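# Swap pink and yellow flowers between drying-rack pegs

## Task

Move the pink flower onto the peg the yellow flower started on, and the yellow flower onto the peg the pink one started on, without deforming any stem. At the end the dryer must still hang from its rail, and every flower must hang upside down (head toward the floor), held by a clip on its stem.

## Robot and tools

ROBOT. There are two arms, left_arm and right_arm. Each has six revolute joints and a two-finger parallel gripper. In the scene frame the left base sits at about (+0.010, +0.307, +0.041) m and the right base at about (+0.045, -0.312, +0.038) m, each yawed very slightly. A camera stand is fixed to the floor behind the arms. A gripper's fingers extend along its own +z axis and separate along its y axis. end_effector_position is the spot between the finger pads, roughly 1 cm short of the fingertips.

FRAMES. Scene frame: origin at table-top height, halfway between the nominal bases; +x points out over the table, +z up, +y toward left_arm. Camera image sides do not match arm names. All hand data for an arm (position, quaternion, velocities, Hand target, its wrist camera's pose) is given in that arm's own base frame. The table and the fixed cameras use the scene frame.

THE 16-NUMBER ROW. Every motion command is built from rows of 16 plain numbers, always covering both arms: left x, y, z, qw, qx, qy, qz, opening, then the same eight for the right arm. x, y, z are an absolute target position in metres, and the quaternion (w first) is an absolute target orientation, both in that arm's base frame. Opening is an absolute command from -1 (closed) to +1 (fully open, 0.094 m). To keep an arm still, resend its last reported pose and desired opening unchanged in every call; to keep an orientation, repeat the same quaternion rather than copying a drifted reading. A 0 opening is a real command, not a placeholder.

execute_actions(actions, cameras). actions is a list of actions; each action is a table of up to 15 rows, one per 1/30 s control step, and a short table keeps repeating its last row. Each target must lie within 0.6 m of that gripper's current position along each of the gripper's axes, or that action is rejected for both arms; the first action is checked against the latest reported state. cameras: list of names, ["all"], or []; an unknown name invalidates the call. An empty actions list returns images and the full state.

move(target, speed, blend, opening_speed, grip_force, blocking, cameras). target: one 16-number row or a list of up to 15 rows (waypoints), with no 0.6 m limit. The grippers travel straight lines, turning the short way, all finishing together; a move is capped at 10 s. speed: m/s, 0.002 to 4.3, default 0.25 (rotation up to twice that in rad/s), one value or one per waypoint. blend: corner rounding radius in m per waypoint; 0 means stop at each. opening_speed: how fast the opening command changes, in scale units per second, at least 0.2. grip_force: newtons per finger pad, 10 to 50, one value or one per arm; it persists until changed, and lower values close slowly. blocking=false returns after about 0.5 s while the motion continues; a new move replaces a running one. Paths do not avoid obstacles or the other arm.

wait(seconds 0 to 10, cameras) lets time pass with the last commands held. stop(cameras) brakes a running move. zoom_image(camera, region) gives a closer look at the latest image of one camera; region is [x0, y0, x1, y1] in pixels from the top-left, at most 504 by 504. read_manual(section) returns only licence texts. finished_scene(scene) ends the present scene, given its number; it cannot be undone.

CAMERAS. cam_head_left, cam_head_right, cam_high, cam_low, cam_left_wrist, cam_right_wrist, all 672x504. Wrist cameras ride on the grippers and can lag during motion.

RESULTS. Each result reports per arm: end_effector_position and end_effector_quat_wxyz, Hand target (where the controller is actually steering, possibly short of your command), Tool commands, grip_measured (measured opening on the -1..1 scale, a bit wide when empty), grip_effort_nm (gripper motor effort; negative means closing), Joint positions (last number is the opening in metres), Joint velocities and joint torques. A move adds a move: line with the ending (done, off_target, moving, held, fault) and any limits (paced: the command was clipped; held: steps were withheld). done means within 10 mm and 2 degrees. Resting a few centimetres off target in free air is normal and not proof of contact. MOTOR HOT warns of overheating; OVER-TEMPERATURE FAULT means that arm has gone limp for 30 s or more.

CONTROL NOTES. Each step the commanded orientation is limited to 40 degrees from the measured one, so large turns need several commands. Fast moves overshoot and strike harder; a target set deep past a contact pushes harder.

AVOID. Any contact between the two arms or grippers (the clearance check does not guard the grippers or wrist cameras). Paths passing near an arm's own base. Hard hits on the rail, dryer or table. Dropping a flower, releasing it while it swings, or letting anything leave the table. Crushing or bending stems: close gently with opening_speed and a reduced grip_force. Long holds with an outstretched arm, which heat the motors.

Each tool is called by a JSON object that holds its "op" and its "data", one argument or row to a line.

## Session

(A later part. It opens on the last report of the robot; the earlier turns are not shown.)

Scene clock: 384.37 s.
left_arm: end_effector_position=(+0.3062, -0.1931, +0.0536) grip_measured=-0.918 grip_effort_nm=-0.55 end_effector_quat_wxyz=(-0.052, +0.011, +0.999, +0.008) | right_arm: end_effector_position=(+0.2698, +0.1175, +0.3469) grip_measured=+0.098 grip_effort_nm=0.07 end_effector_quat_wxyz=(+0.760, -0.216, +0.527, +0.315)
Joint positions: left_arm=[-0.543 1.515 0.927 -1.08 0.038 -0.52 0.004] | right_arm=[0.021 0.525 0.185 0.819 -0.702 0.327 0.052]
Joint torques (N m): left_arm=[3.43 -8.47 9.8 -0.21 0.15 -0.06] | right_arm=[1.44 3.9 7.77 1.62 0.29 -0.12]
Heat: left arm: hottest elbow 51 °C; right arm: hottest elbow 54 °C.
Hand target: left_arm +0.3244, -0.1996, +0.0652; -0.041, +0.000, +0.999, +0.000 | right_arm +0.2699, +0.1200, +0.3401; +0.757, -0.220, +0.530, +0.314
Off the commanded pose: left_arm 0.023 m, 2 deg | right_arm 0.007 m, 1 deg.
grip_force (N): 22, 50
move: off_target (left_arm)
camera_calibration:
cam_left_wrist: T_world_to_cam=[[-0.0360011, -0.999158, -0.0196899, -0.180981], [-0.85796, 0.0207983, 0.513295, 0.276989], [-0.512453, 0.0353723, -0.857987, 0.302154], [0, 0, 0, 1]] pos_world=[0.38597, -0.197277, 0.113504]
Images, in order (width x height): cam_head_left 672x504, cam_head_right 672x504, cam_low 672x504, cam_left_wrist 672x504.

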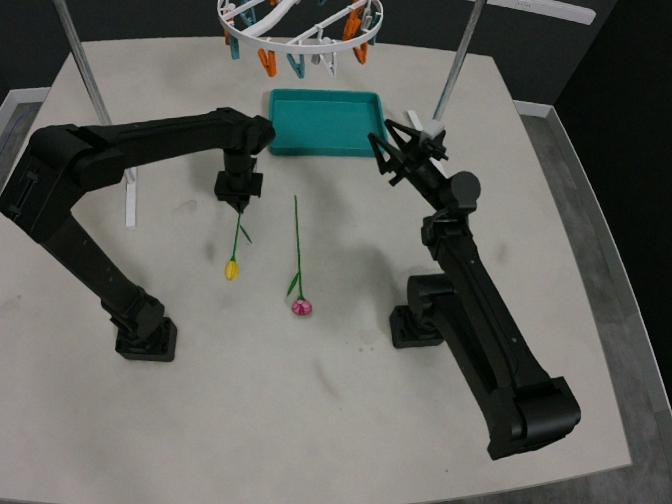

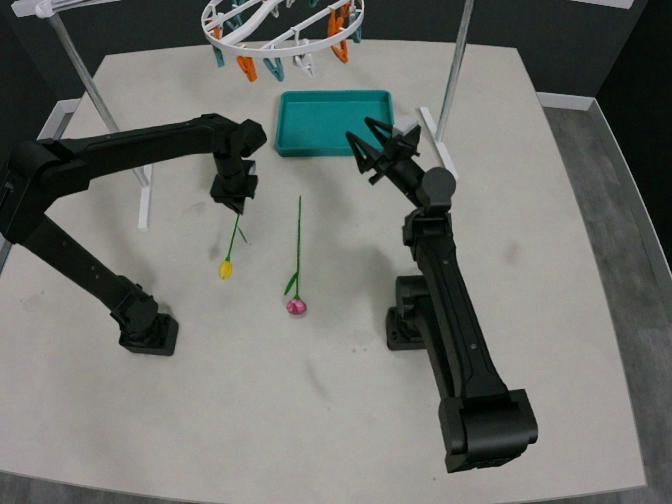

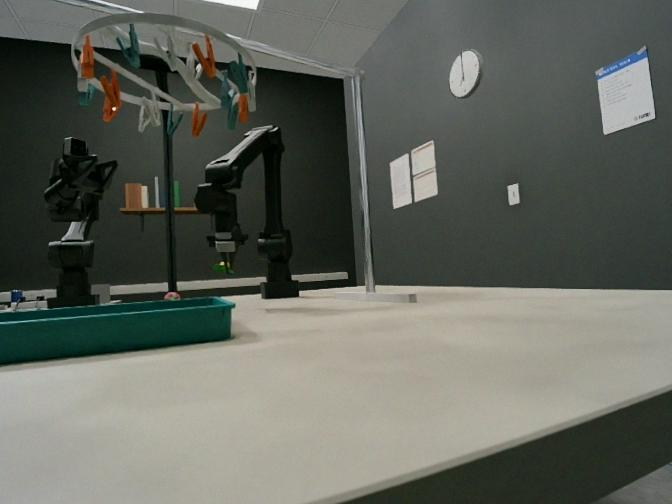

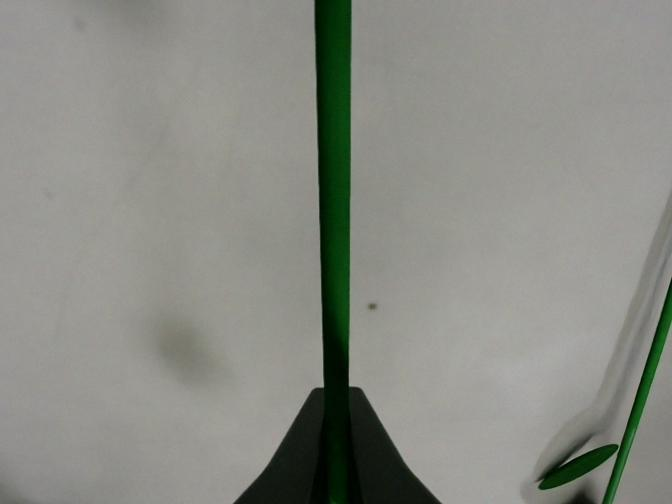

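{"op": "move", "data": {
  "target": [
    [0.3062, -0.1931, 0.0100, -0.0410, 0.0, 0.9992, 0.0, -1.0, 0.2700, 0.1200, 0.3400, 0.7568, -0.2195, 0.5300, 0.3135, 0.1],
    [0.3062, -0.1931, -0.0260, -0.0410, 0.0, 0.9992, 0.0, -1.0, 0.2700, 0.1200, 0.3400, 0.7568, -0.2195, 0.5300, 0.3135, 0.1]
  ],
  "speed": [0.12, 0.05],
  "blend": [0.01, 0],
  "cameras": ["cam_left_wrist", "cam_head_left", "cam_low"]
}}

Scene clock: 389.13 s.
left_arm: end_effector_position=(+0.3051, -0.1926, -0.0217) grip_measured=-0.918 grip_effort_nm=-0.55 end_effector_quat_wxyz=(-0.040, +0.006, +0.999, +0.001) | right_arm: end_effector_position=(+0.2698, +0.1175, +0.3469) grip_measured=+0.099 grip_effort_nm=0.08 end_effector_quat_wxyz=(+0.760, -0.216, +0.527, +0.315)
Joint positions: left_arm=[-0.543 1.641 0.826 -0.826 0.039 -0.53 0.004] | right_arm=[0.021 0.525 0.185 0.819 -0.702 0.327 0.052]
Joint torques (N m): left_arm=[2.73 -8.76 5.26 0.84 0.15 -0.06] | right_arm=[1.38 3.9 7.77 1.63 0.3 -0.13]
Heat: left arm: hottest elbow 52 °C; right arm: hottest elbow 54 °C.
Hand target: left_arm +0.3061, -0.1931, -0.0260; -0.041, +0.000, +0.999, +0.000 | right_arm +0.2699, +0.1200, +0.3401; +0.757, -0.220, +0.530, +0.314
Off the commanded pose: left_arm 0.004 m, 1 deg | right_arm 0.007 m, 1 deg.
grip_force (N): 22, 50
move: done
camera_calibration:
cam_left_wrist: T_world_to_cam=[[-0.0261487, -0.99964, -0.00607955, -0.184708], [-0.870182, 0.0197681, 0.492334, 0.317759], [-0.492036, 0.0181642, -0.870385, 0.227127], [0, 0, 0, 1]] pos_world=[0.383433, -0.195048, 0.0401212]
Images, in order (width x height): cam_head_left 672x504, cam_low 672x504, cam_left_wrist 672x504.

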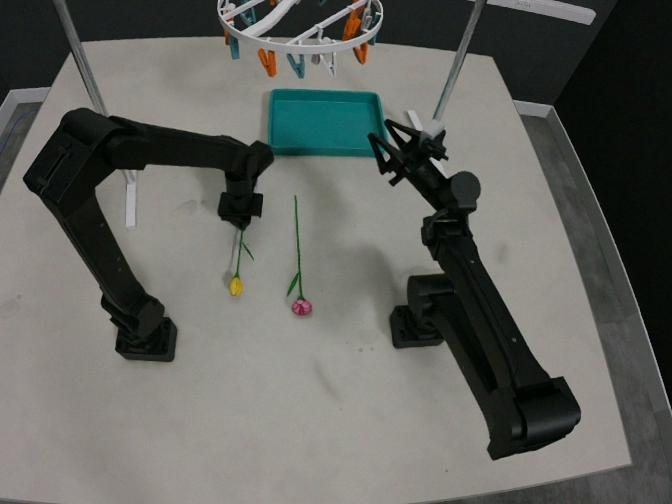

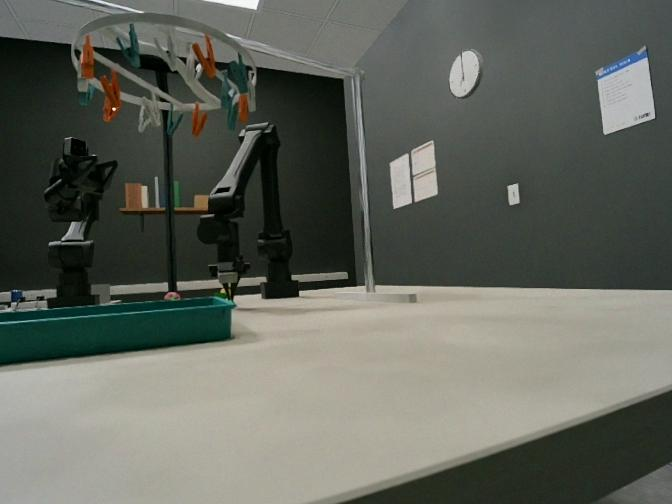

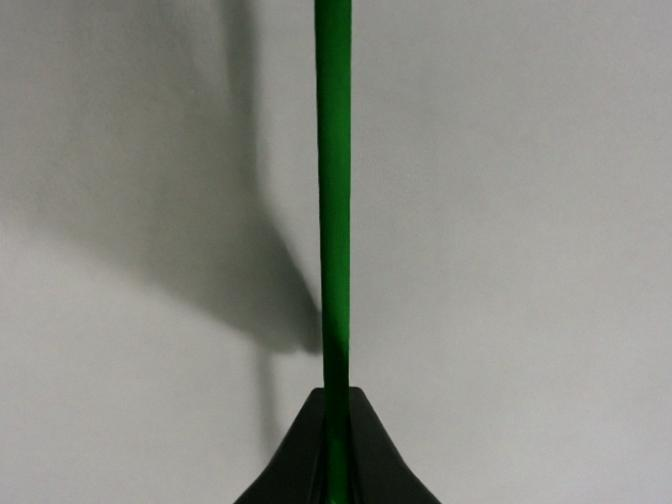

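{"op": "move", "data": {
  "target": [
    [0.3055, -0.1928, -0.0350, -0.0410, 0.0, 0.9992, 0.0, -1.0, 0.2700, 0.1200, 0.3400, 0.7568, -0.2195, 0.5300, 0.3135, 0.1],
    [0.3055, -0.1928, -0.0355, -0.0410, 0.0, 0.9992, 0.0, -0.55, 0.2700, 0.1200, 0.3400, 0.7568, -0.2195, 0.5300, 0.3135, 0.1]
  ],
  "speed": 0.04,
  "opening_speed": 0.4,
  "cameras": ["cam_left_wrist", "cam_head_left"]
}}

Scene clock: 393.83 s.
left_arm: end_effector_position=(+0.3053, -0.1928, -0.0302) grip_measured=-0.552 grip_effort_nm=0.06 end_effector_quat_wxyz=(-0.039, +0.006, +0.999, +0.000) | right_arm: end_effector_position=(+0.2698, +0.1175, +0.3469) grip_measured=+0.099 grip_effort_nm=0.07 end_effector_quat_wxyz=(+0.760, -0.216, +0.527, +0.315)
Joint positions: left_arm=[-0.543 1.659 0.818 -0.797 0.039 -0.53 0.021] | right_arm=[0.021 0.525 0.185 0.819 -0.702 0.327 0.052]
Joint torques (N m): left_arm=[2.73 -8.7 5.03 0.79 0.13 -0.05] | right_arm=[1.49 3.84 7.82 1.66 0.3 -0.11]
Heat: left arm: hottest elbow 51 °C; right arm: hottest elbow 54 °C.
Hand target: left_arm +0.3054, -0.1928, -0.0354; -0.041, +0.000, +0.999, +0.000 | right_arm +0.2699, +0.1200, +0.3401; +0.757, -0.220, +0.530, +0.314
Off the commanded pose: left_arm 0.005 m, 1 deg | right_arm 0.007 m, 1 deg.
grip_force (N): 22, 50
move: done
camera_calibration:
cam_left_wrist: T_world_to_cam=[[-0.0253456, -0.99967, -0.00429435, -0.185123], [-0.871385, 0.0199873, 0.490193, 0.322549], [-0.489945, 0.0161663, -0.871603, 0.218712], [0, 0, 0, 1]] pos_world=[0.383529, -0.195044, 0.0317233]
Images, in order (width x height): cam_head_left 672x504, cam_left_wrist 672x504.

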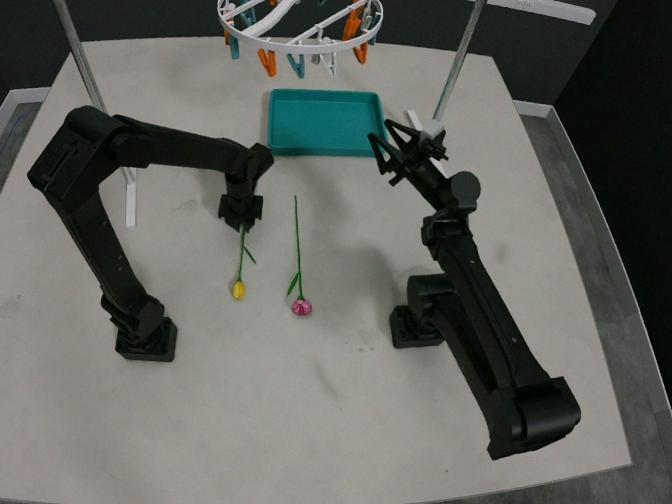

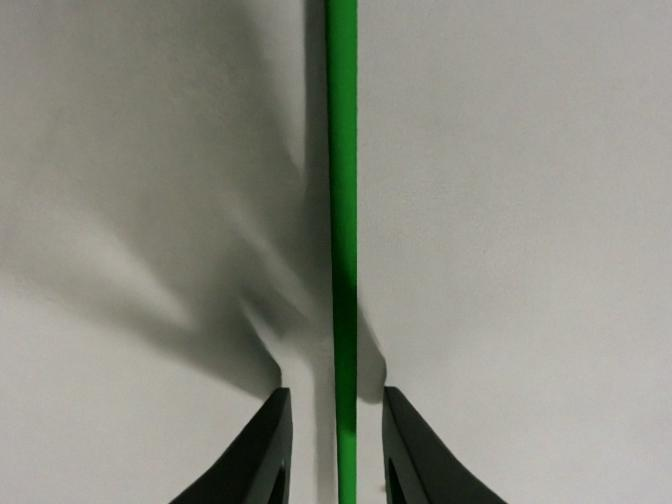

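{"op": "move", "data": {
  "target": [
    [0.3055, -0.1928, 0.1000, -0.0410, 0.0, 0.9992, 0.0, -0.55, 0.2700, 0.1600, 0.3000, 0.3769, -0.1604, 0.9099, 0.0664, 0.1],
    [0.3300, -0.0800, 0.2400, 0.3650, 0.2778, 0.8811, -0.1151, -0.55, 0.2800, 0.3000, 0.1700, 0.2000, -0.0700, 0.9760, 0.0300, 0.1],
    [0.4400, -0.0600, 0.4000, 0.6791, 0.3208, 0.4755, -0.4581, -0.14, 0.2850, 0.3850, 0.0950, -0.0410, 0.0305, 0.9987, 0.0013, 0.1]
  ],
  "speed": [0.25, 0.3, 0.3],
  "blend": [0.02, 0.03, 0],
  "cameras": ["cam_right_wrist", "cam_head_left", "cam_head_right", "cam_left_wrist"]
}}

Scene clock: 416.37 s.
left_arm: end_effector_position=(+0.4392, -0.0557, +0.4002) grip_measured=-0.142 grip_effort_nm=0.06 end_effector_quat_wxyz=(+0.678, +0.306, +0.515, -0.426) | right_arm: end_effector_position=(+0.2703, +0.3730, +0.0849) grip_measured=+0.099 grip_effort_nm=0.08 end_effector_quat_wxyz=(-0.048, +0.018, +0.999, -0.010)
Joint positions: left_arm=[0.252 1.388 0.764 1.551 1.21 -0.919 0.04] | right_arm=[0.92 1.691 1.24 -1.193 -0.065 0.953 0.052]
Joint torques (N m): left_arm=[1.67 -7.06 6.94 1.4 -0.52 -0.06] | right_arm=[-0.26 -14.45 10.65 -0.2 -0.09 0.18]
Heat: left arm: hottest elbow 50 °C; right arm: hottest elbow 54 °C.
Hand target: left_arm +0.4400, -0.0604, +0.4003; +0.677, +0.308, +0.511, -0.431 | right_arm +0.2847, +0.3843, +0.0952; -0.041, +0.030, +0.999, +0.002
Off the commanded pose: left_arm 0.004 m, 6 deg | right_arm 0.022 m, 2 deg.
joint sent to its limit (left arm) — joint 4 (wrist pitch), upper limit. The joint targets are off in orientation, not in position.
grip_force (N): 22, 50
move: off_target (left_arm, right_arm); target 3's new opening was sent with left_arm's hand 0.004 m and 6 deg from that target
camera_calibration:
cam_left_wrist: T_world_to_cam=[[-0.888637, -0.458456, 0.0119213, 0.359899], [-0.07825, 0.125958, -0.988945, 0.474981], [0.451886, -0.879746, -0.147805, -0.095882], [0, 0, 0, 1]] pos_world=[0.400315, 0.0208184, 0.451268]
cam_right_wrist: T_world_to_cam=[[-0.0262547, -0.999541, 0.0151058, 0.377482], [-0.865316, 0.0302901, 0.50031, 0.220469], [-0.500538, 0.0000642366, -0.865714, 0.29758], [0, 0, 0, 1]] pos_world=[0.349636, 0.370612, 0.141614]
Images, in order (width x height): cam_head_left 672x504, cam_head_right 672x504, cam_left_wrist 672x504, cam_right_wrist 672x504.

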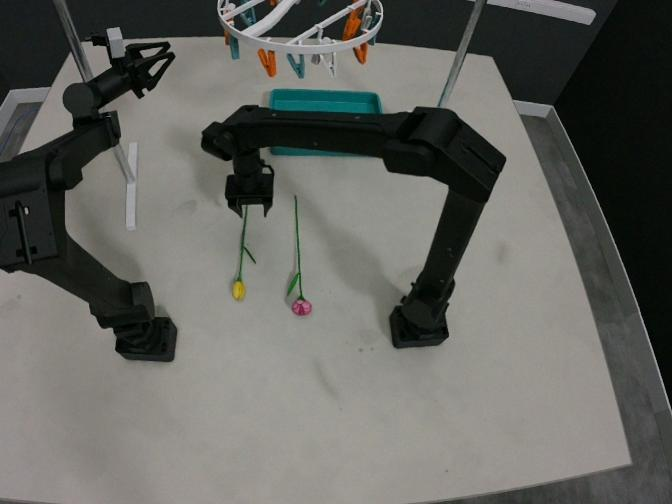

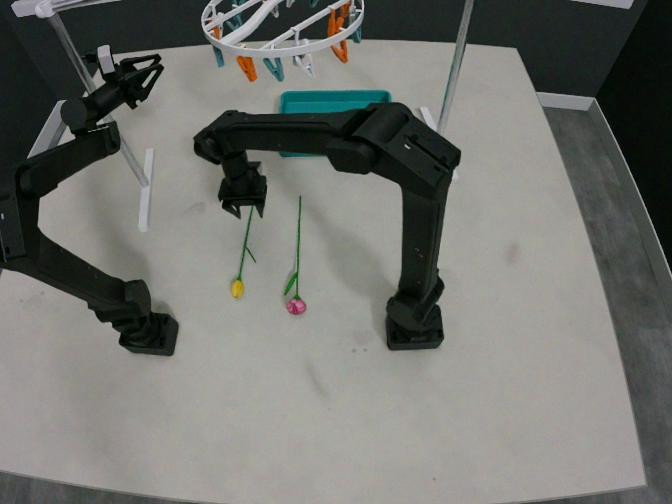

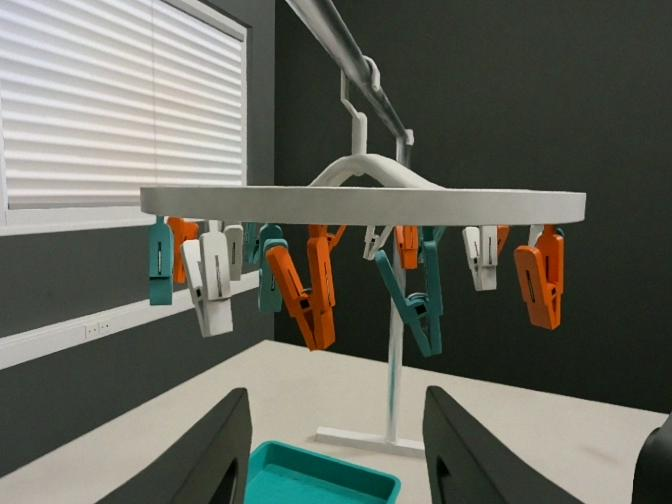

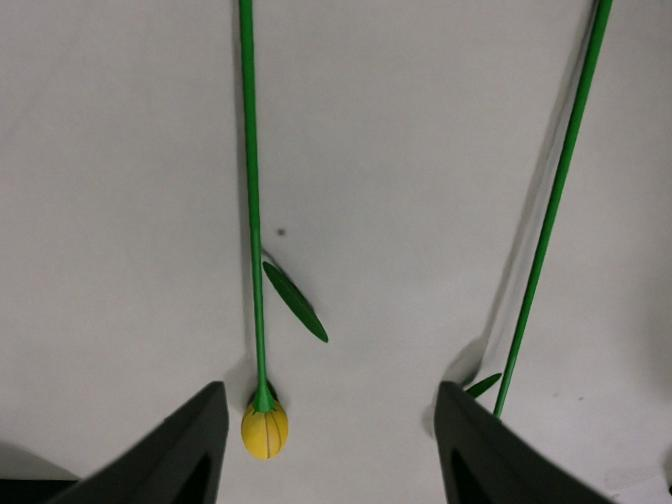

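{"op": "move", "data": {
  "target": [0.4400, -0.0600, 0.4000, 0.6791, 0.3208, 0.4755, -0.4581, -0.14, 0.3140, 0.4190, 0.0500, -0.0410, 0.0436, 0.9981, 0.0018, 0.1],
  "speed": 0.15,
  "cameras": ["cam_right_wrist", "cam_head_left"]
}}

Scene clock: 445.23 s.
left_arm: end_effector_position=(+0.4392, -0.0560, +0.4003) grip_measured=-0.142 grip_effort_nm=0.06 end_effector_quat_wxyz=(+0.678, +0.306, +0.515, -0.426) | right_arm: end_effector_position=(+0.2969, +0.4044, +0.0400) grip_measured=+0.099 grip_effort_nm=0.07 end_effector_quat_wxyz=(-0.053, +0.031, +0.998, -0.017)
Joint positions: left_arm=[0.251 1.388 0.764 1.551 1.21 -0.919 0.04] | right_arm=[0.915 1.851 1.333 -1.143 -0.066 0.975 0.052]
Joint torques (N m): left_arm=[1.73 -7.06 6.94 1.39 -0.52 -0.06] | right_arm=[-0.26 -17.61 10.1 0.43 -0.08 0.18]
Heat: left arm: hottest elbow 50 °C; right arm: hottest elbow 56 °C.
Hand target: left_arm +0.4400, -0.0605, +0.4003; +0.677, +0.308, +0.511, -0.431 | right_arm +0.3136, +0.4182, +0.0505; -0.041, +0.044, +0.998, +0.002
Off the commanded pose: left_arm 0.004 m, 6 deg | right_arm 0.025 m, 3 deg.
joint sent to its limit (left arm) — joint 4 (wrist pitch), upper limit. The joint targets are off in orientation, not in position.
grip_force (N): 22, 50
move: off_target (left_arm, right_arm)
camera_calibration:
cam_right_wrist: T_world_to_cam=[[-0.0526541, -0.99815, 0.0304098, 0.416979], [-0.858759, 0.060801, 0.508759, 0.250317], [-0.509667, 0.000673523, -0.860372, 0.274258], [0, 0, 0, 1]] pos_world=[0.376697, 0.400804, 0.0959323]
Images, in order (width x height): cam_head_left 672x504, cam_right_wrist 672x504.

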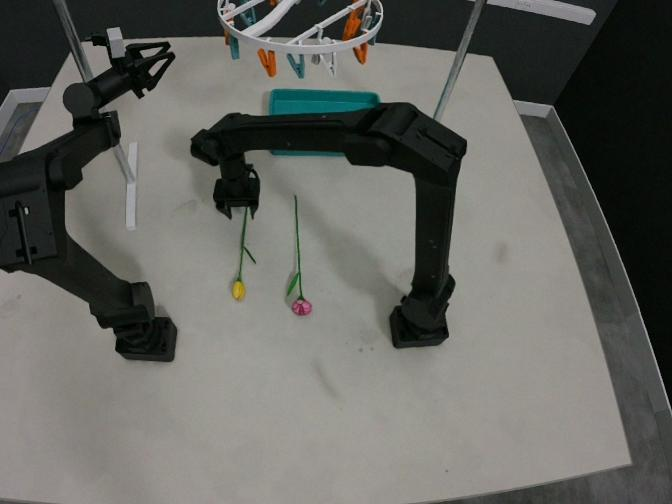

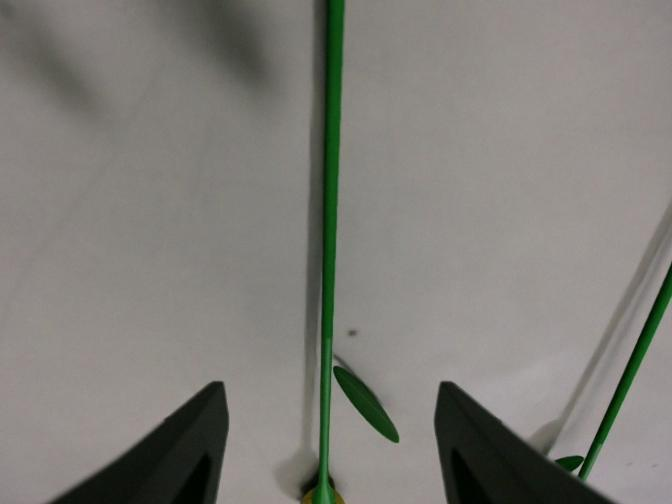

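{"op": "move", "data": {
  "target": [
    [0.4400, -0.0600, 0.4000, 0.6791, 0.3208, 0.4755, -0.4581, -0.14, 0.2985, 0.4065, 0.0000, -0.0409, 0.0610, 0.9973, 0.0025, 0.1],
    [0.4400, -0.0600, 0.4000, 0.6791, 0.3208, 0.4755, -0.4581, -0.14, 0.2980, 0.4062, -0.0230, -0.0409, 0.0610, 0.9973, 0.0025, 0.1]
  ],
  "speed": [0.1, 0.05],
  "blend": [0.01, 0],
  "cameras": ["cam_right_wrist", "cam_head_left"],
  "grip_force": [50, 24]
}}

Scene clock: 455.10 s.
left_arm: end_effector_position=(+0.4392, -0.0560, +0.4003) grip_measured=-0.142 grip_effort_nm=0.06 end_effector_quat_wxyz=(+0.678, +0.306, +0.515, -0.426) | right_arm: end_effector_position=(+0.3004, +0.4095, -0.0118) grip_measured=+0.099 grip_effort_nm=0.08 end_effector_quat_wxyz=(-0.035, +0.052, +0.998, +0.009)
Joint positions: left_arm=[0.251 1.388 0.764 1.551 1.21 -0.919 0.04] | right_arm=[0.915 1.903 1.255 -0.948 -0.068 1.019 0.052]
Joint torques (N m): left_arm=[1.73 -7 6.95 1.4 -0.51 -0.06] | right_arm=[0.44 -16.79 5.67 0.59 -0.08 0.18]
Heat: left arm: hottest elbow 50 °C; right arm: hottest elbow 55 °C.
Hand target: left_arm +0.4400, -0.0605, +0.4003; +0.677, +0.308, +0.511, -0.431 | right_arm +0.2979, +0.4061, -0.0228; -0.041, +0.061, +0.997, +0.002
Off the commanded pose: left_arm 0.004 m, 6 deg | right_arm 0.012 m, 1 deg.
joint sent to its limit (left arm) — joint 4 (wrist pitch), upper limit. The joint targets are off in orientation, not in position.
grip_force (N): 50, 24
move: off_target (left_arm, right_arm)
camera_calibration:
cam_right_wrist: T_world_to_cam=[[-0.0964377, -0.995135, -0.0201356, 0.435171], [-0.874592, 0.0750636, 0.479013, 0.277987], [-0.475172, 0.0638053, -0.877577, 0.195047], [0, 0, 0, 1]] pos_world=[0.377773, 0.399742, 0.0467716]
Images, in order (width x height): cam_head_left 672x504, cam_right_wrist 672x504.

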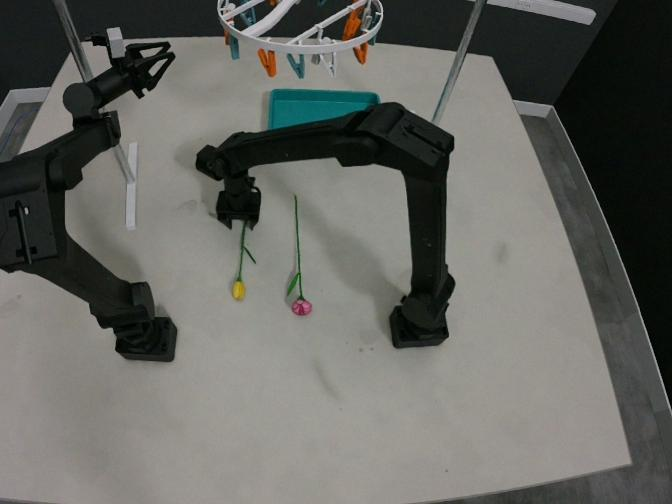

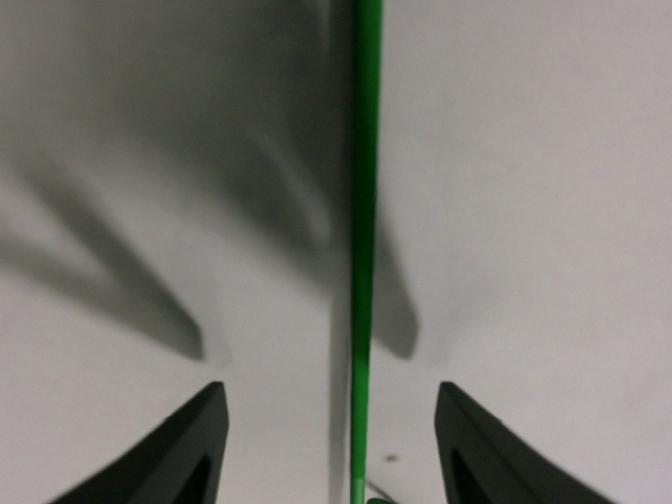

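{"op": "move", "data": {
  "target": [0.4400, -0.0600, 0.4000, 0.6791, 0.3208, 0.4755, -0.4581, -0.14, 0.2985, 0.3985, -0.0250, -0.0409, 0.0523, 0.9978, 0.0021, 0.1],
  "speed": 0.05,
  "cameras": ["cam_right_wrist"]
}}

Scene clock: 459.80 s.
left_arm: end_effector_position=(+0.4392, -0.0560, +0.4003) grip_measured=-0.142 grip_effort_nm=0.06 end_effector_quat_wxyz=(+0.678, +0.306, +0.515, -0.426) | right_arm: end_effector_position=(+0.2965, +0.4043, -0.0174) grip_measured=+0.099 grip_effort_nm=0.07 end_effector_quat_wxyz=(-0.038, +0.052, +0.998, +0.005)
Joint positions: left_arm=[0.251 1.388 0.764 1.551 1.21 -0.919 0.04] | right_arm=[0.915 1.903 1.236 -0.938 -0.068 1.019 0.052]
Joint torques (N m): left_arm=[1.67 -7.06 6.95 1.39 -0.51 -0.06] | right_arm=[-0.44 -17.38 5.46 0.57 -0.04 -0.07]
Heat: left arm: hottest elbow 50 °C; right arm: hottest elbow 54 °C.
Hand target: left_arm +0.4400, -0.0605, +0.4003; +0.677, +0.308, +0.511, -0.431 | right_arm +0.2984, +0.3985, -0.0249; -0.041, +0.052, +0.998, +0.002
Off the commanded pose: left_arm 0.004 m, 6 deg | right_arm 0.010 m, 1 deg.
joint sent to its limit (left arm) — joint 4 (wrist pitch), upper limit. The joint targets are off in orientation, not in position.
grip_force (N): 50, 24
move: off_target (left_arm)
camera_calibration:
cam_right_wrist: T_world_to_cam=[[-0.0965544, -0.995247, -0.0126674, 0.429705], [-0.872018, 0.0784498, 0.483146, 0.275548], [-0.479856, 0.0576961, -0.875448, 0.192549], [0, 0, 0, 1]] pos_world=[0.374169, 0.394937, 0.0408804]
Images, in order (width x height): cam_right_wrist 672x504.

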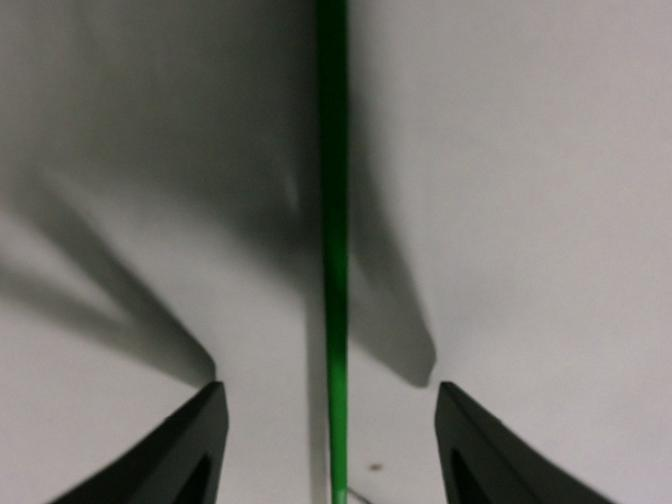

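{"op": "move", "data": {
  "target": [
    [0.4400, -0.0600, 0.4000, 0.6791, 0.3208, 0.4755, -0.4581, -0.14, 0.2985, 0.3985, -0.0300, -0.0409, 0.0523, 0.9978, 0.0021, 0.1],
    [0.4400, -0.0600, 0.4000, 0.6791, 0.3208, 0.4755, -0.4581, -0.14, 0.2985, 0.3985, -0.0300, -0.0409, 0.0523, 0.9978, 0.0021, -1.0]
  ],
  "speed": 0.04,
  "cameras": ["cam_right_wrist"]
}}

Scene clock: 468.43 s.
left_arm: end_effector_position=(+0.4392, -0.0560, +0.4003) grip_measured=-0.142 grip_effort_nm=0.06 end_effector_quat_wxyz=(+0.678, +0.306, +0.515, -0.426) | right_arm: end_effector_position=(+0.2982, +0.4066, -0.0175) grip_measured=-0.915 grip_effort_nm=-0.49 end_effector_quat_wxyz=(-0.034, +0.052, +0.998, +0.010)
Joint positions: left_arm=[0.251 1.388 0.764 1.551 1.21 -0.919 0.04] | right_arm=[0.915 1.903 1.236 -0.927 -0.068 1.019 0.004]
Joint torques (N m): left_arm=[1.73 -7 6.94 1.39 -0.51 -0.06] | right_arm=[-0.32 -16.91 5.2 0.64 -0.05 -0.07]
Heat: left arm: hottest elbow 50 °C; right arm: hottest elbow 52 °C.
Hand target: left_arm +0.4400, -0.0605, +0.4003; +0.677, +0.308, +0.511, -0.431 | right_arm +0.2982, +0.3984, -0.0297; -0.041, +0.052, +0.998, +0.002
Off the commanded pose: left_arm 0.004 m, 6 deg | right_arm 0.015 m, 1 deg.
joint sent to its limit (left arm) — joint 4 (wrist pitch), upper limit. The joint targets are off in orientation, not in position.
grip_force (N): 50, 24
move: off_target (left_arm, right_arm); target 2's new opening was sent with right_arm's hand 0.015 m and 1 deg from that target
camera_calibration:
cam_right_wrist: T_world_to_cam=[[-0.0964358, -0.995087, -0.0224273, 0.431827], [-0.875364, 0.0740655, 0.477758, 0.27963], [-0.473749, 0.065705, -0.878205, 0.187974], [0, 0, 0, 1]] pos_world=[0.375474, 0.396644, 0.0411689]
Images, in order (width x height): cam_right_wrist 672x504.

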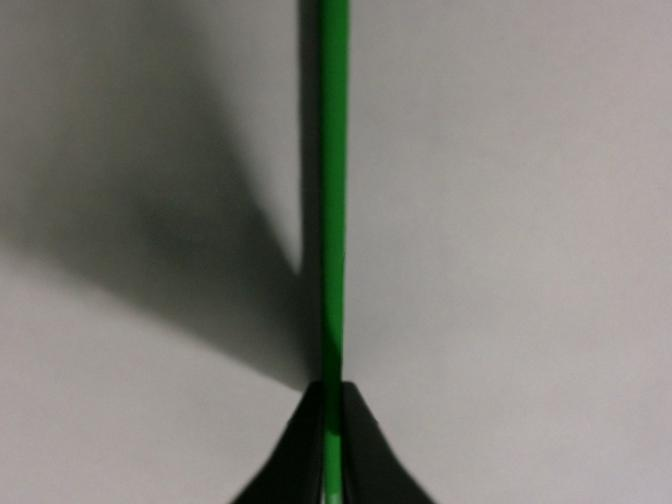

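{"op": "move", "data": {
  "target": [
    [0.4400, -0.0600, 0.4000, 0.6791, 0.3208, 0.4755, -0.4581, -0.14, 0.3000, 0.4000, 0.0900, -0.0409, 0.0523, 0.9978, 0.0021, -1.0],
    [0.4620, -0.0950, 0.4260, 0.6791, 0.3208, 0.4755, -0.4581, -0.14, 0.3050, 0.3700, 0.2050, 0.3769, -0.1604, 0.9099, 0.0664, -1.0],
    [0.4620, -0.0950, 0.4260, 0.6791, 0.3208, 0.4755, -0.4581, -0.14, 0.3200, 0.3200, 0.2200, 0.6794, -0.2362, 0.6492, 0.2472, -1.0]
  ],
  "speed": [0.12, 0.25, 0.25],
  "blend": [0.02, 0.03, 0],
  "cameras": ["cam_right_wrist", "cam_left_wrist", "cam_head_left", "cam_low"]
}}

Scene clock: 484.63 s.
left_arm: end_effector_position=(+0.4547, -0.0908, +0.4093) grip_measured=-0.142 grip_effort_nm=0.06 end_effector_quat_wxyz=(+0.672, +0.307, +0.493, -0.460) | right_arm: end_effector_position=(+0.3180, +0.3241, +0.2240) grip_measured=-0.917 grip_effort_nm=-0.55 end_effector_quat_wxyz=(+0.676, -0.233, +0.650, +0.255)
Joint positions: left_arm=[0.154 1.435 0.815 1.551 1.152 -0.932 0.04] | right_arm=[0.852 1.256 0.358 0.943 0.146 0.01 0.004]
Joint torques (N m): left_arm=[1.67 -7.3 10.21 1.4 -0.51 -0.06] | right_arm=[-0.15 -4.89 5.71 2.8 -0.09 -0.13]
Heat: left arm: hottest elbow 50 °C; right arm: hottest elbow 49 °C.
Hand target: left_arm +0.4610, -0.0949, +0.4255; +0.679, +0.320, +0.476, -0.458 | right_arm +0.3199, +0.3199, +0.2200; +0.679, -0.236, +0.650, +0.247
Off the commanded pose: left_arm 0.019 m, 3 deg | right_arm 0.006 m, 1 deg.
joint sent to its limit (left arm) — joint 4 (wrist pitch), upper limit. The joint targets still meet the commanded pose.
grip_force (N): 50, 24
move: off_target (left_arm)
camera_calibration:
cam_left_wrist: T_world_to_cam=[[-0.917303, -0.397054, 0.030072, 0.368639], [-0.0678962, 0.0815485, -0.994354, 0.483068], [0.39236, -0.914165, -0.101763, -0.127303], [0, 0, 0, 1]] pos_world=[0.420901, -0.00939993, 0.4563]
cam_right_wrist: T_world_to_cam=[[0.653095, -0.757241, -0.00728102, 0.0382933], [-0.287646, -0.239168, -0.927393, 0.417102], [0.700519, 0.60777, -0.374017, -0.24715], [0, 0, 0, 1]] pos_world=[0.268102, 0.278965, 0.294658]
Images, in order (width x height): cam_head_left 672x504, cam_low 672x504, cam_left_wrist 672x504, cam_right_wrist 672x504.

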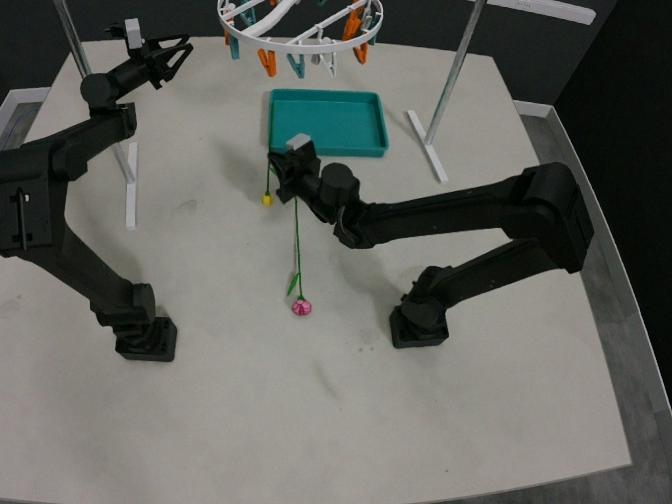

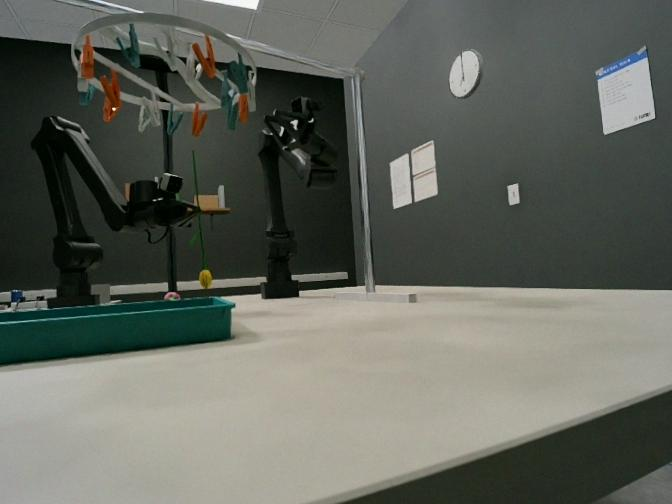

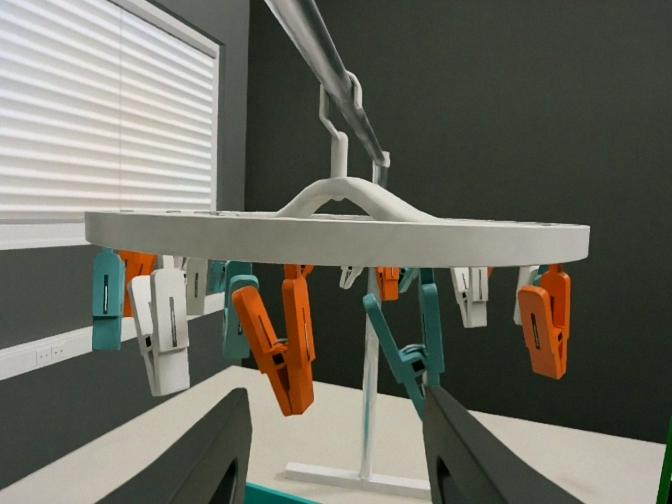

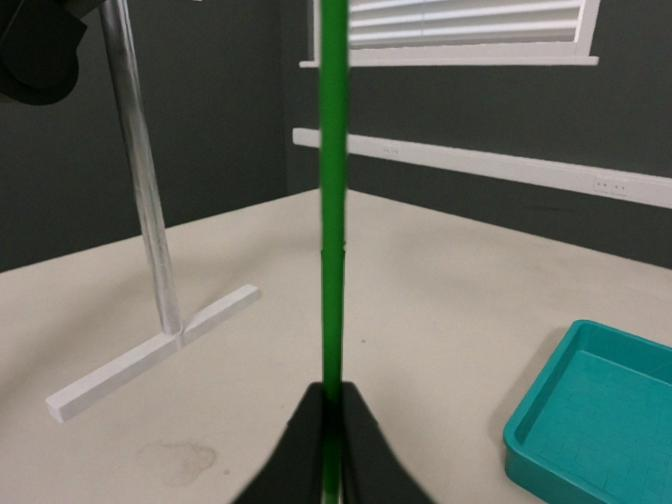

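{"op": "zoom_image", "data": {
  "camera": "cam_left_wrist",
  "region": [330, 220, 530, 450]
}}

{"op": "zoom_image", "data": {
  "camera": "cam_low",
  "region": [60, 20, 300, 300]
}}

Scaled by 2.191 from the camera's 672x504 image, which has a finer 960x720 frame.

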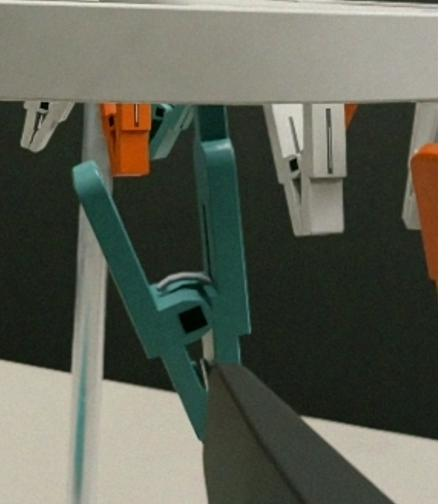

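Scaled by 1.800 from the camera's 672x504 image, which has a finer 960x720 frame.

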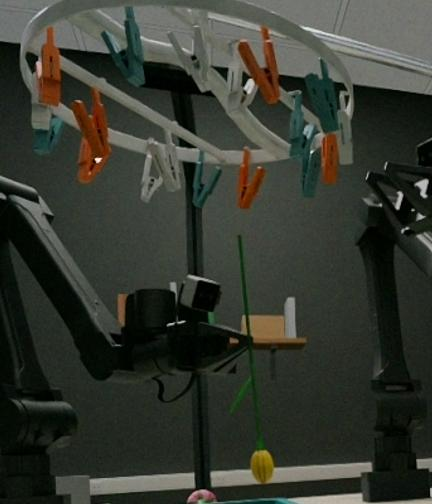

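{"op": "move", "data": {
  "target": [
    [0.4356, -0.1050, 0.4270, 0.6791, 0.3208, 0.4755, -0.4581, -0.14, 0.3600, 0.3140, 0.2080, 0.6794, -0.2362, 0.6492, 0.2472, -1.0],
    [0.4540, -0.1470, 0.4290, 0.6791, 0.3208, 0.4755, -0.4581, -0.14, 0.3600, 0.3140, 0.2080, 0.6794, -0.2362, 0.6492, 0.2472, -1.0]
  ],
  "speed": 0.12,
  "blend": [0.01, 0],
  "cameras": ["cam_right_wrist", "cam_left_wrist", "cam_head_left", "cam_low"]
}}

{"op": "zoom_image", "data": {
  "camera": "cam_left_wrist",
  "region": [230, 260, 460, 504]
}}

Scene clock: 536.43 s.
left_arm: end_effector_position=(+0.4559, -0.1433, +0.4142) grip_measured=-0.142 grip_effort_nm=0.06 end_effector_quat_wxyz=(+0.672, +0.312, +0.487, -0.463) | right_arm: end_effector_position=(+0.3470, +0.3078, +0.1893) grip_measured=-0.917 grip_effort_nm=-0.55 end_effector_quat_wxyz=(+0.661, -0.242, +0.666, +0.247)
Joint positions: left_arm=[0.022 1.387 0.806 1.345 1.071 -0.733 0.04] | right_arm=[0.74 1.374 0.358 1.011 0.035 0.009 0.004]
Joint torques (N m): left_arm=[1.9 -9.35 8.4 0.65 -0.44 0.15] | right_arm=[-0.03 -6.07 8.36 2.81 -0.09 -0.07]
Heat: left arm: hottest elbow 54 °C; right arm: hottest elbow 46 °C.
Hand target: left_arm +0.4536, -0.1468, +0.4288; +0.679, +0.321, +0.475, -0.458 | right_arm +0.3592, +0.3132, +0.2080; +0.679, -0.236, +0.649, +0.247
Off the commanded pose: left_arm 0.015 m, 2 deg | right_arm 0.024 m, 3 deg.
grip_force (N): 50, 24
move: off_target (left_arm, right_arm)
camera_calibration:
cam_left_wrist: T_world_to_cam=[[-0.922478, -0.385465, 0.0212388, 0.356468], [-0.0565714, 0.0805526, -0.995144, 0.48741], [0.381882, -0.9192, -0.0961143, -0.173656], [0, 0, 0, 1]] pos_world=[0.422724, -0.0614811, 0.460781]
cam_right_wrist: T_world_to_cam=[[0.652384, -0.757889, -0.000400195, 0.0058973], [-0.318196, -0.273421, -0.90774, 0.406771], [0.687856, 0.592322, -0.419533, -0.252694], [0, 0, 0, 1]] pos_world=[0.299403, 0.265366, 0.263231]
Images, in order (width x height): cam_head_left 672x504, cam_low 672x504, cam_left_wrist 672x504, cam_right_wrist 672x504.

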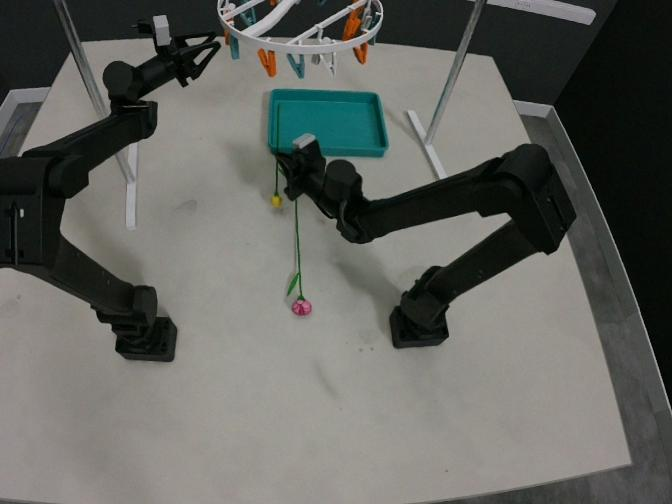

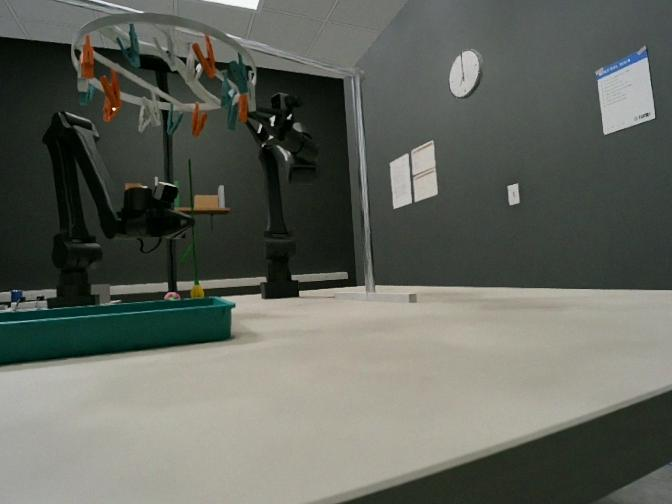

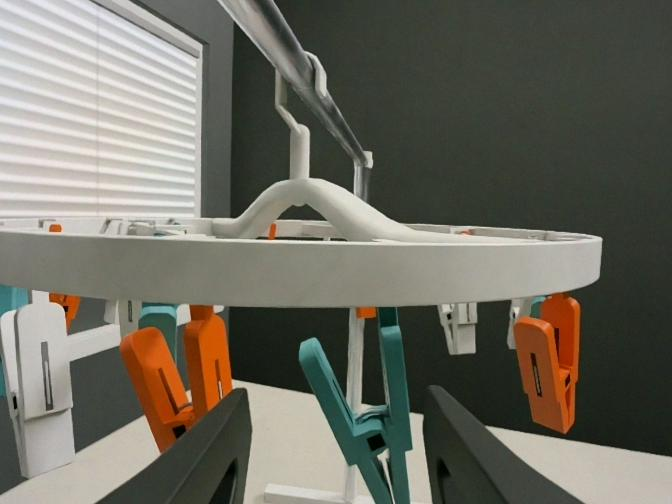

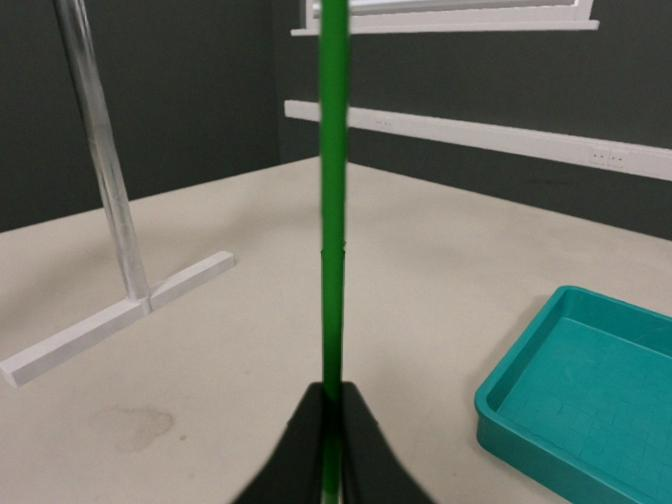

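Scaled by 2.066 from the camera's 672x504 image, which has a finer 960x720 frame.

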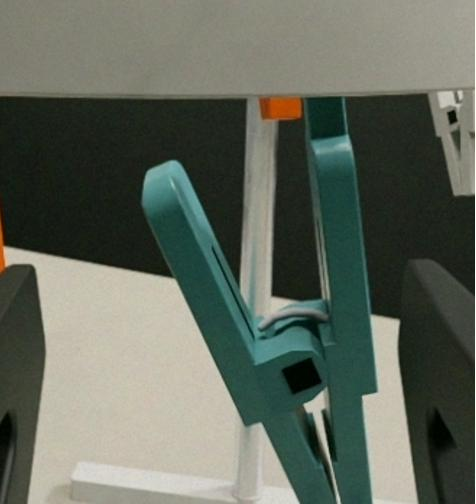

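{"op": "move", "data": {
  "target": [0.4705, -0.1900, 0.4300, 0.6791, 0.3208, 0.4755, -0.4581, -0.14, 0.3600, 0.3140, 0.2150, 0.6794, -0.2362, 0.6492, 0.2472, -1.0],
  "speed": 0.08,
  "cameras": ["cam_left_wrist"]
}}

{"op": "zoom_image", "data": {
  "camera": "cam_left_wrist",
  "region": [200, 260, 480, 504]
}}

Scene clock: 548.77 s.
left_arm: end_effector_position=(+0.4632, -0.1847, +0.4072) grip_measured=-0.142 grip_effort_nm=0.06 end_effector_quat_wxyz=(+0.668, +0.309, +0.493, -0.465) | right_arm: end_effector_position=(+0.3465, +0.3073, +0.1922) grip_measured=-0.917 grip_effort_nm=-0.55 end_effector_quat_wxyz=(+0.662, -0.241, +0.665, +0.247)
Joint positions: left_arm=[-0.082 1.387 0.812 1.207 0.992 -0.598 0.04] | right_arm=[0.74 1.363 0.358 1.004 0.035 0.009 0.004]
Joint torques (N m): left_arm=[1.85 -8.12 11 0.87 -0.37 0.17] | right_arm=[-0.32 -7.71 8.85 1.74 -0.09 -0.07]
Heat: left arm: hottest elbow 53 °C; right arm: hottest elbow 47 °C.
Hand target: left_arm +0.4690, -0.1895, +0.4297; +0.679, +0.321, +0.475, -0.458 | right_arm +0.3590, +0.3131, +0.2151; +0.679, -0.236, +0.649, +0.247
Off the commanded pose: left_arm 0.025 m, 3 deg | right_arm 0.027 m, 3 deg.
grip_force (N): 50, 24
move: off_target (left_arm, right_arm)
camera_calibration:
cam_left_wrist: T_world_to_cam=[[-0.921659, -0.386481, 0.0343179, 0.341442], [-0.0721705, 0.0838576, -0.993861, 0.491441], [0.38123, -0.918477, -0.105181, -0.211034], [0, 0, 0, 1]] pos_world=[0.430613, -0.103081, 0.45451]
Images, in order (width x height): cam_left_wrist 672x504.

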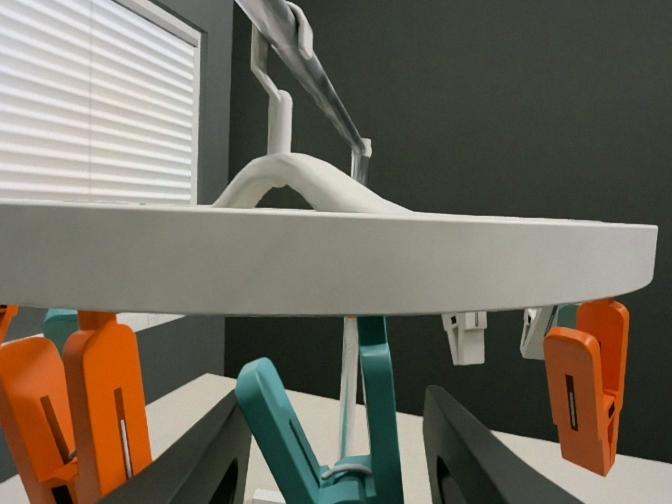

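Scaled by 1.800 from the camera's 672x504 image, which has a finer 960x720 frame.

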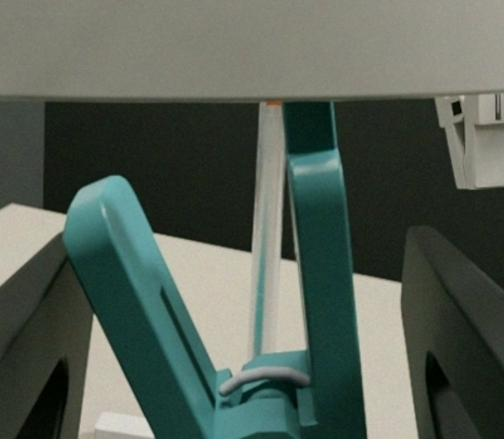

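{"op": "move", "data": {
  "target": [
    [0.4650, -0.1640, 0.4370, 0.6791, 0.3208, 0.4755, -0.4581, -0.10, 0.3600, 0.3140, 0.2250, 0.6794, -0.2362, 0.6492, 0.2472, -1.0]
  ],
  "speed": 0.08,
  "cameras": ["cam_left_wrist"]
}}

{"op": "zoom_image", "data": {
  "camera": "cam_left_wrist",
  "region": [200, 260, 480, 504]
}}

Scene clock: 561.40 s.
left_arm: end_effector_position=(+0.4634, -0.1680, +0.4066) grip_measured=-0.102 grip_effort_nm=0.06 end_effector_quat_wxyz=(+0.660, +0.307, +0.500, -0.469) | right_arm: end_effector_position=(+0.3470, +0.3078, +0.2023) grip_measured=-0.917 grip_effort_nm=-0.55 end_effector_quat_wxyz=(+0.663, -0.241, +0.665, +0.247)
Joint positions: left_arm=[-0.039 1.387 0.812 1.231 1.034 -0.65 0.042] | right_arm=[0.74 1.325 0.369 0.957 0.035 0.009 0.004]
Joint torques (N m): left_arm=[3.19 -9.35 10.58 1.95 -0.16 -0.03] | right_arm=[-0.32 -7.47 9.14 1.76 -0.09 -0.08]
Heat: left arm: hottest elbow 53 °C; right arm: hottest elbow 48 °C.
Hand target: left_arm +0.4635, -0.1639, +0.4363; +0.679, +0.321, +0.476, -0.458 | right_arm +0.3590, +0.3131, +0.2251; +0.679, -0.236, +0.649, +0.247
Off the commanded pose: left_arm 0.031 m, 4 deg | right_arm 0.027 m, 3 deg.
grip_force (N): 50, 24
move: off_target (left_arm, right_arm)
camera_calibration:
cam_left_wrist: T_world_to_cam=[[-0.92334, -0.38046, 0.0519024, 0.342702], [-0.0922772, 0.0886493, -0.991779, 0.498658], [0.372731, -0.920539, -0.116961, -0.18744], [0, 0, 0, 1]] pos_world=[0.43231, -0.0863675, 0.454849]
Images, in order (width x height): cam_left_wrist 672x504.

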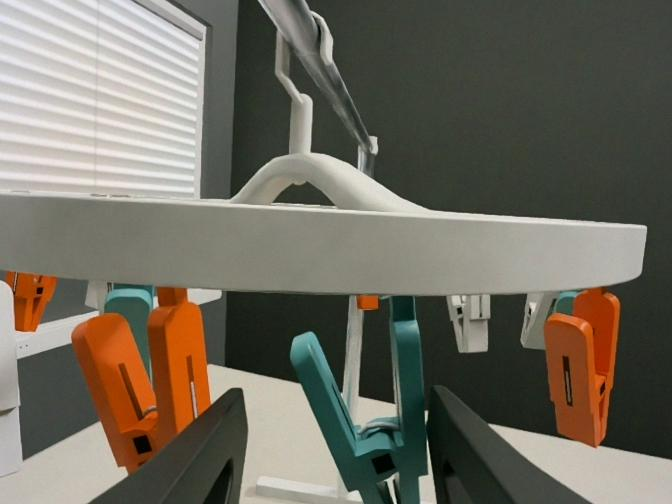

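Scaled by 1.800 from the camera's 672x504 image, which has a finer 960x720 frame.

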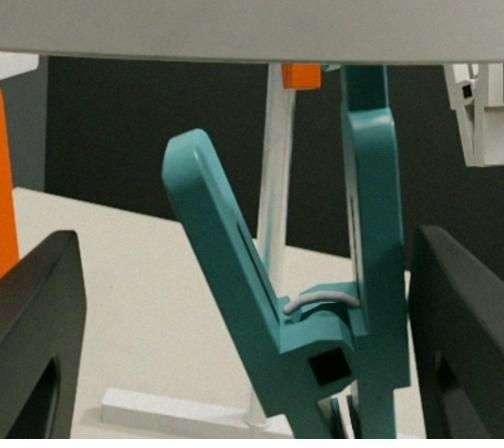

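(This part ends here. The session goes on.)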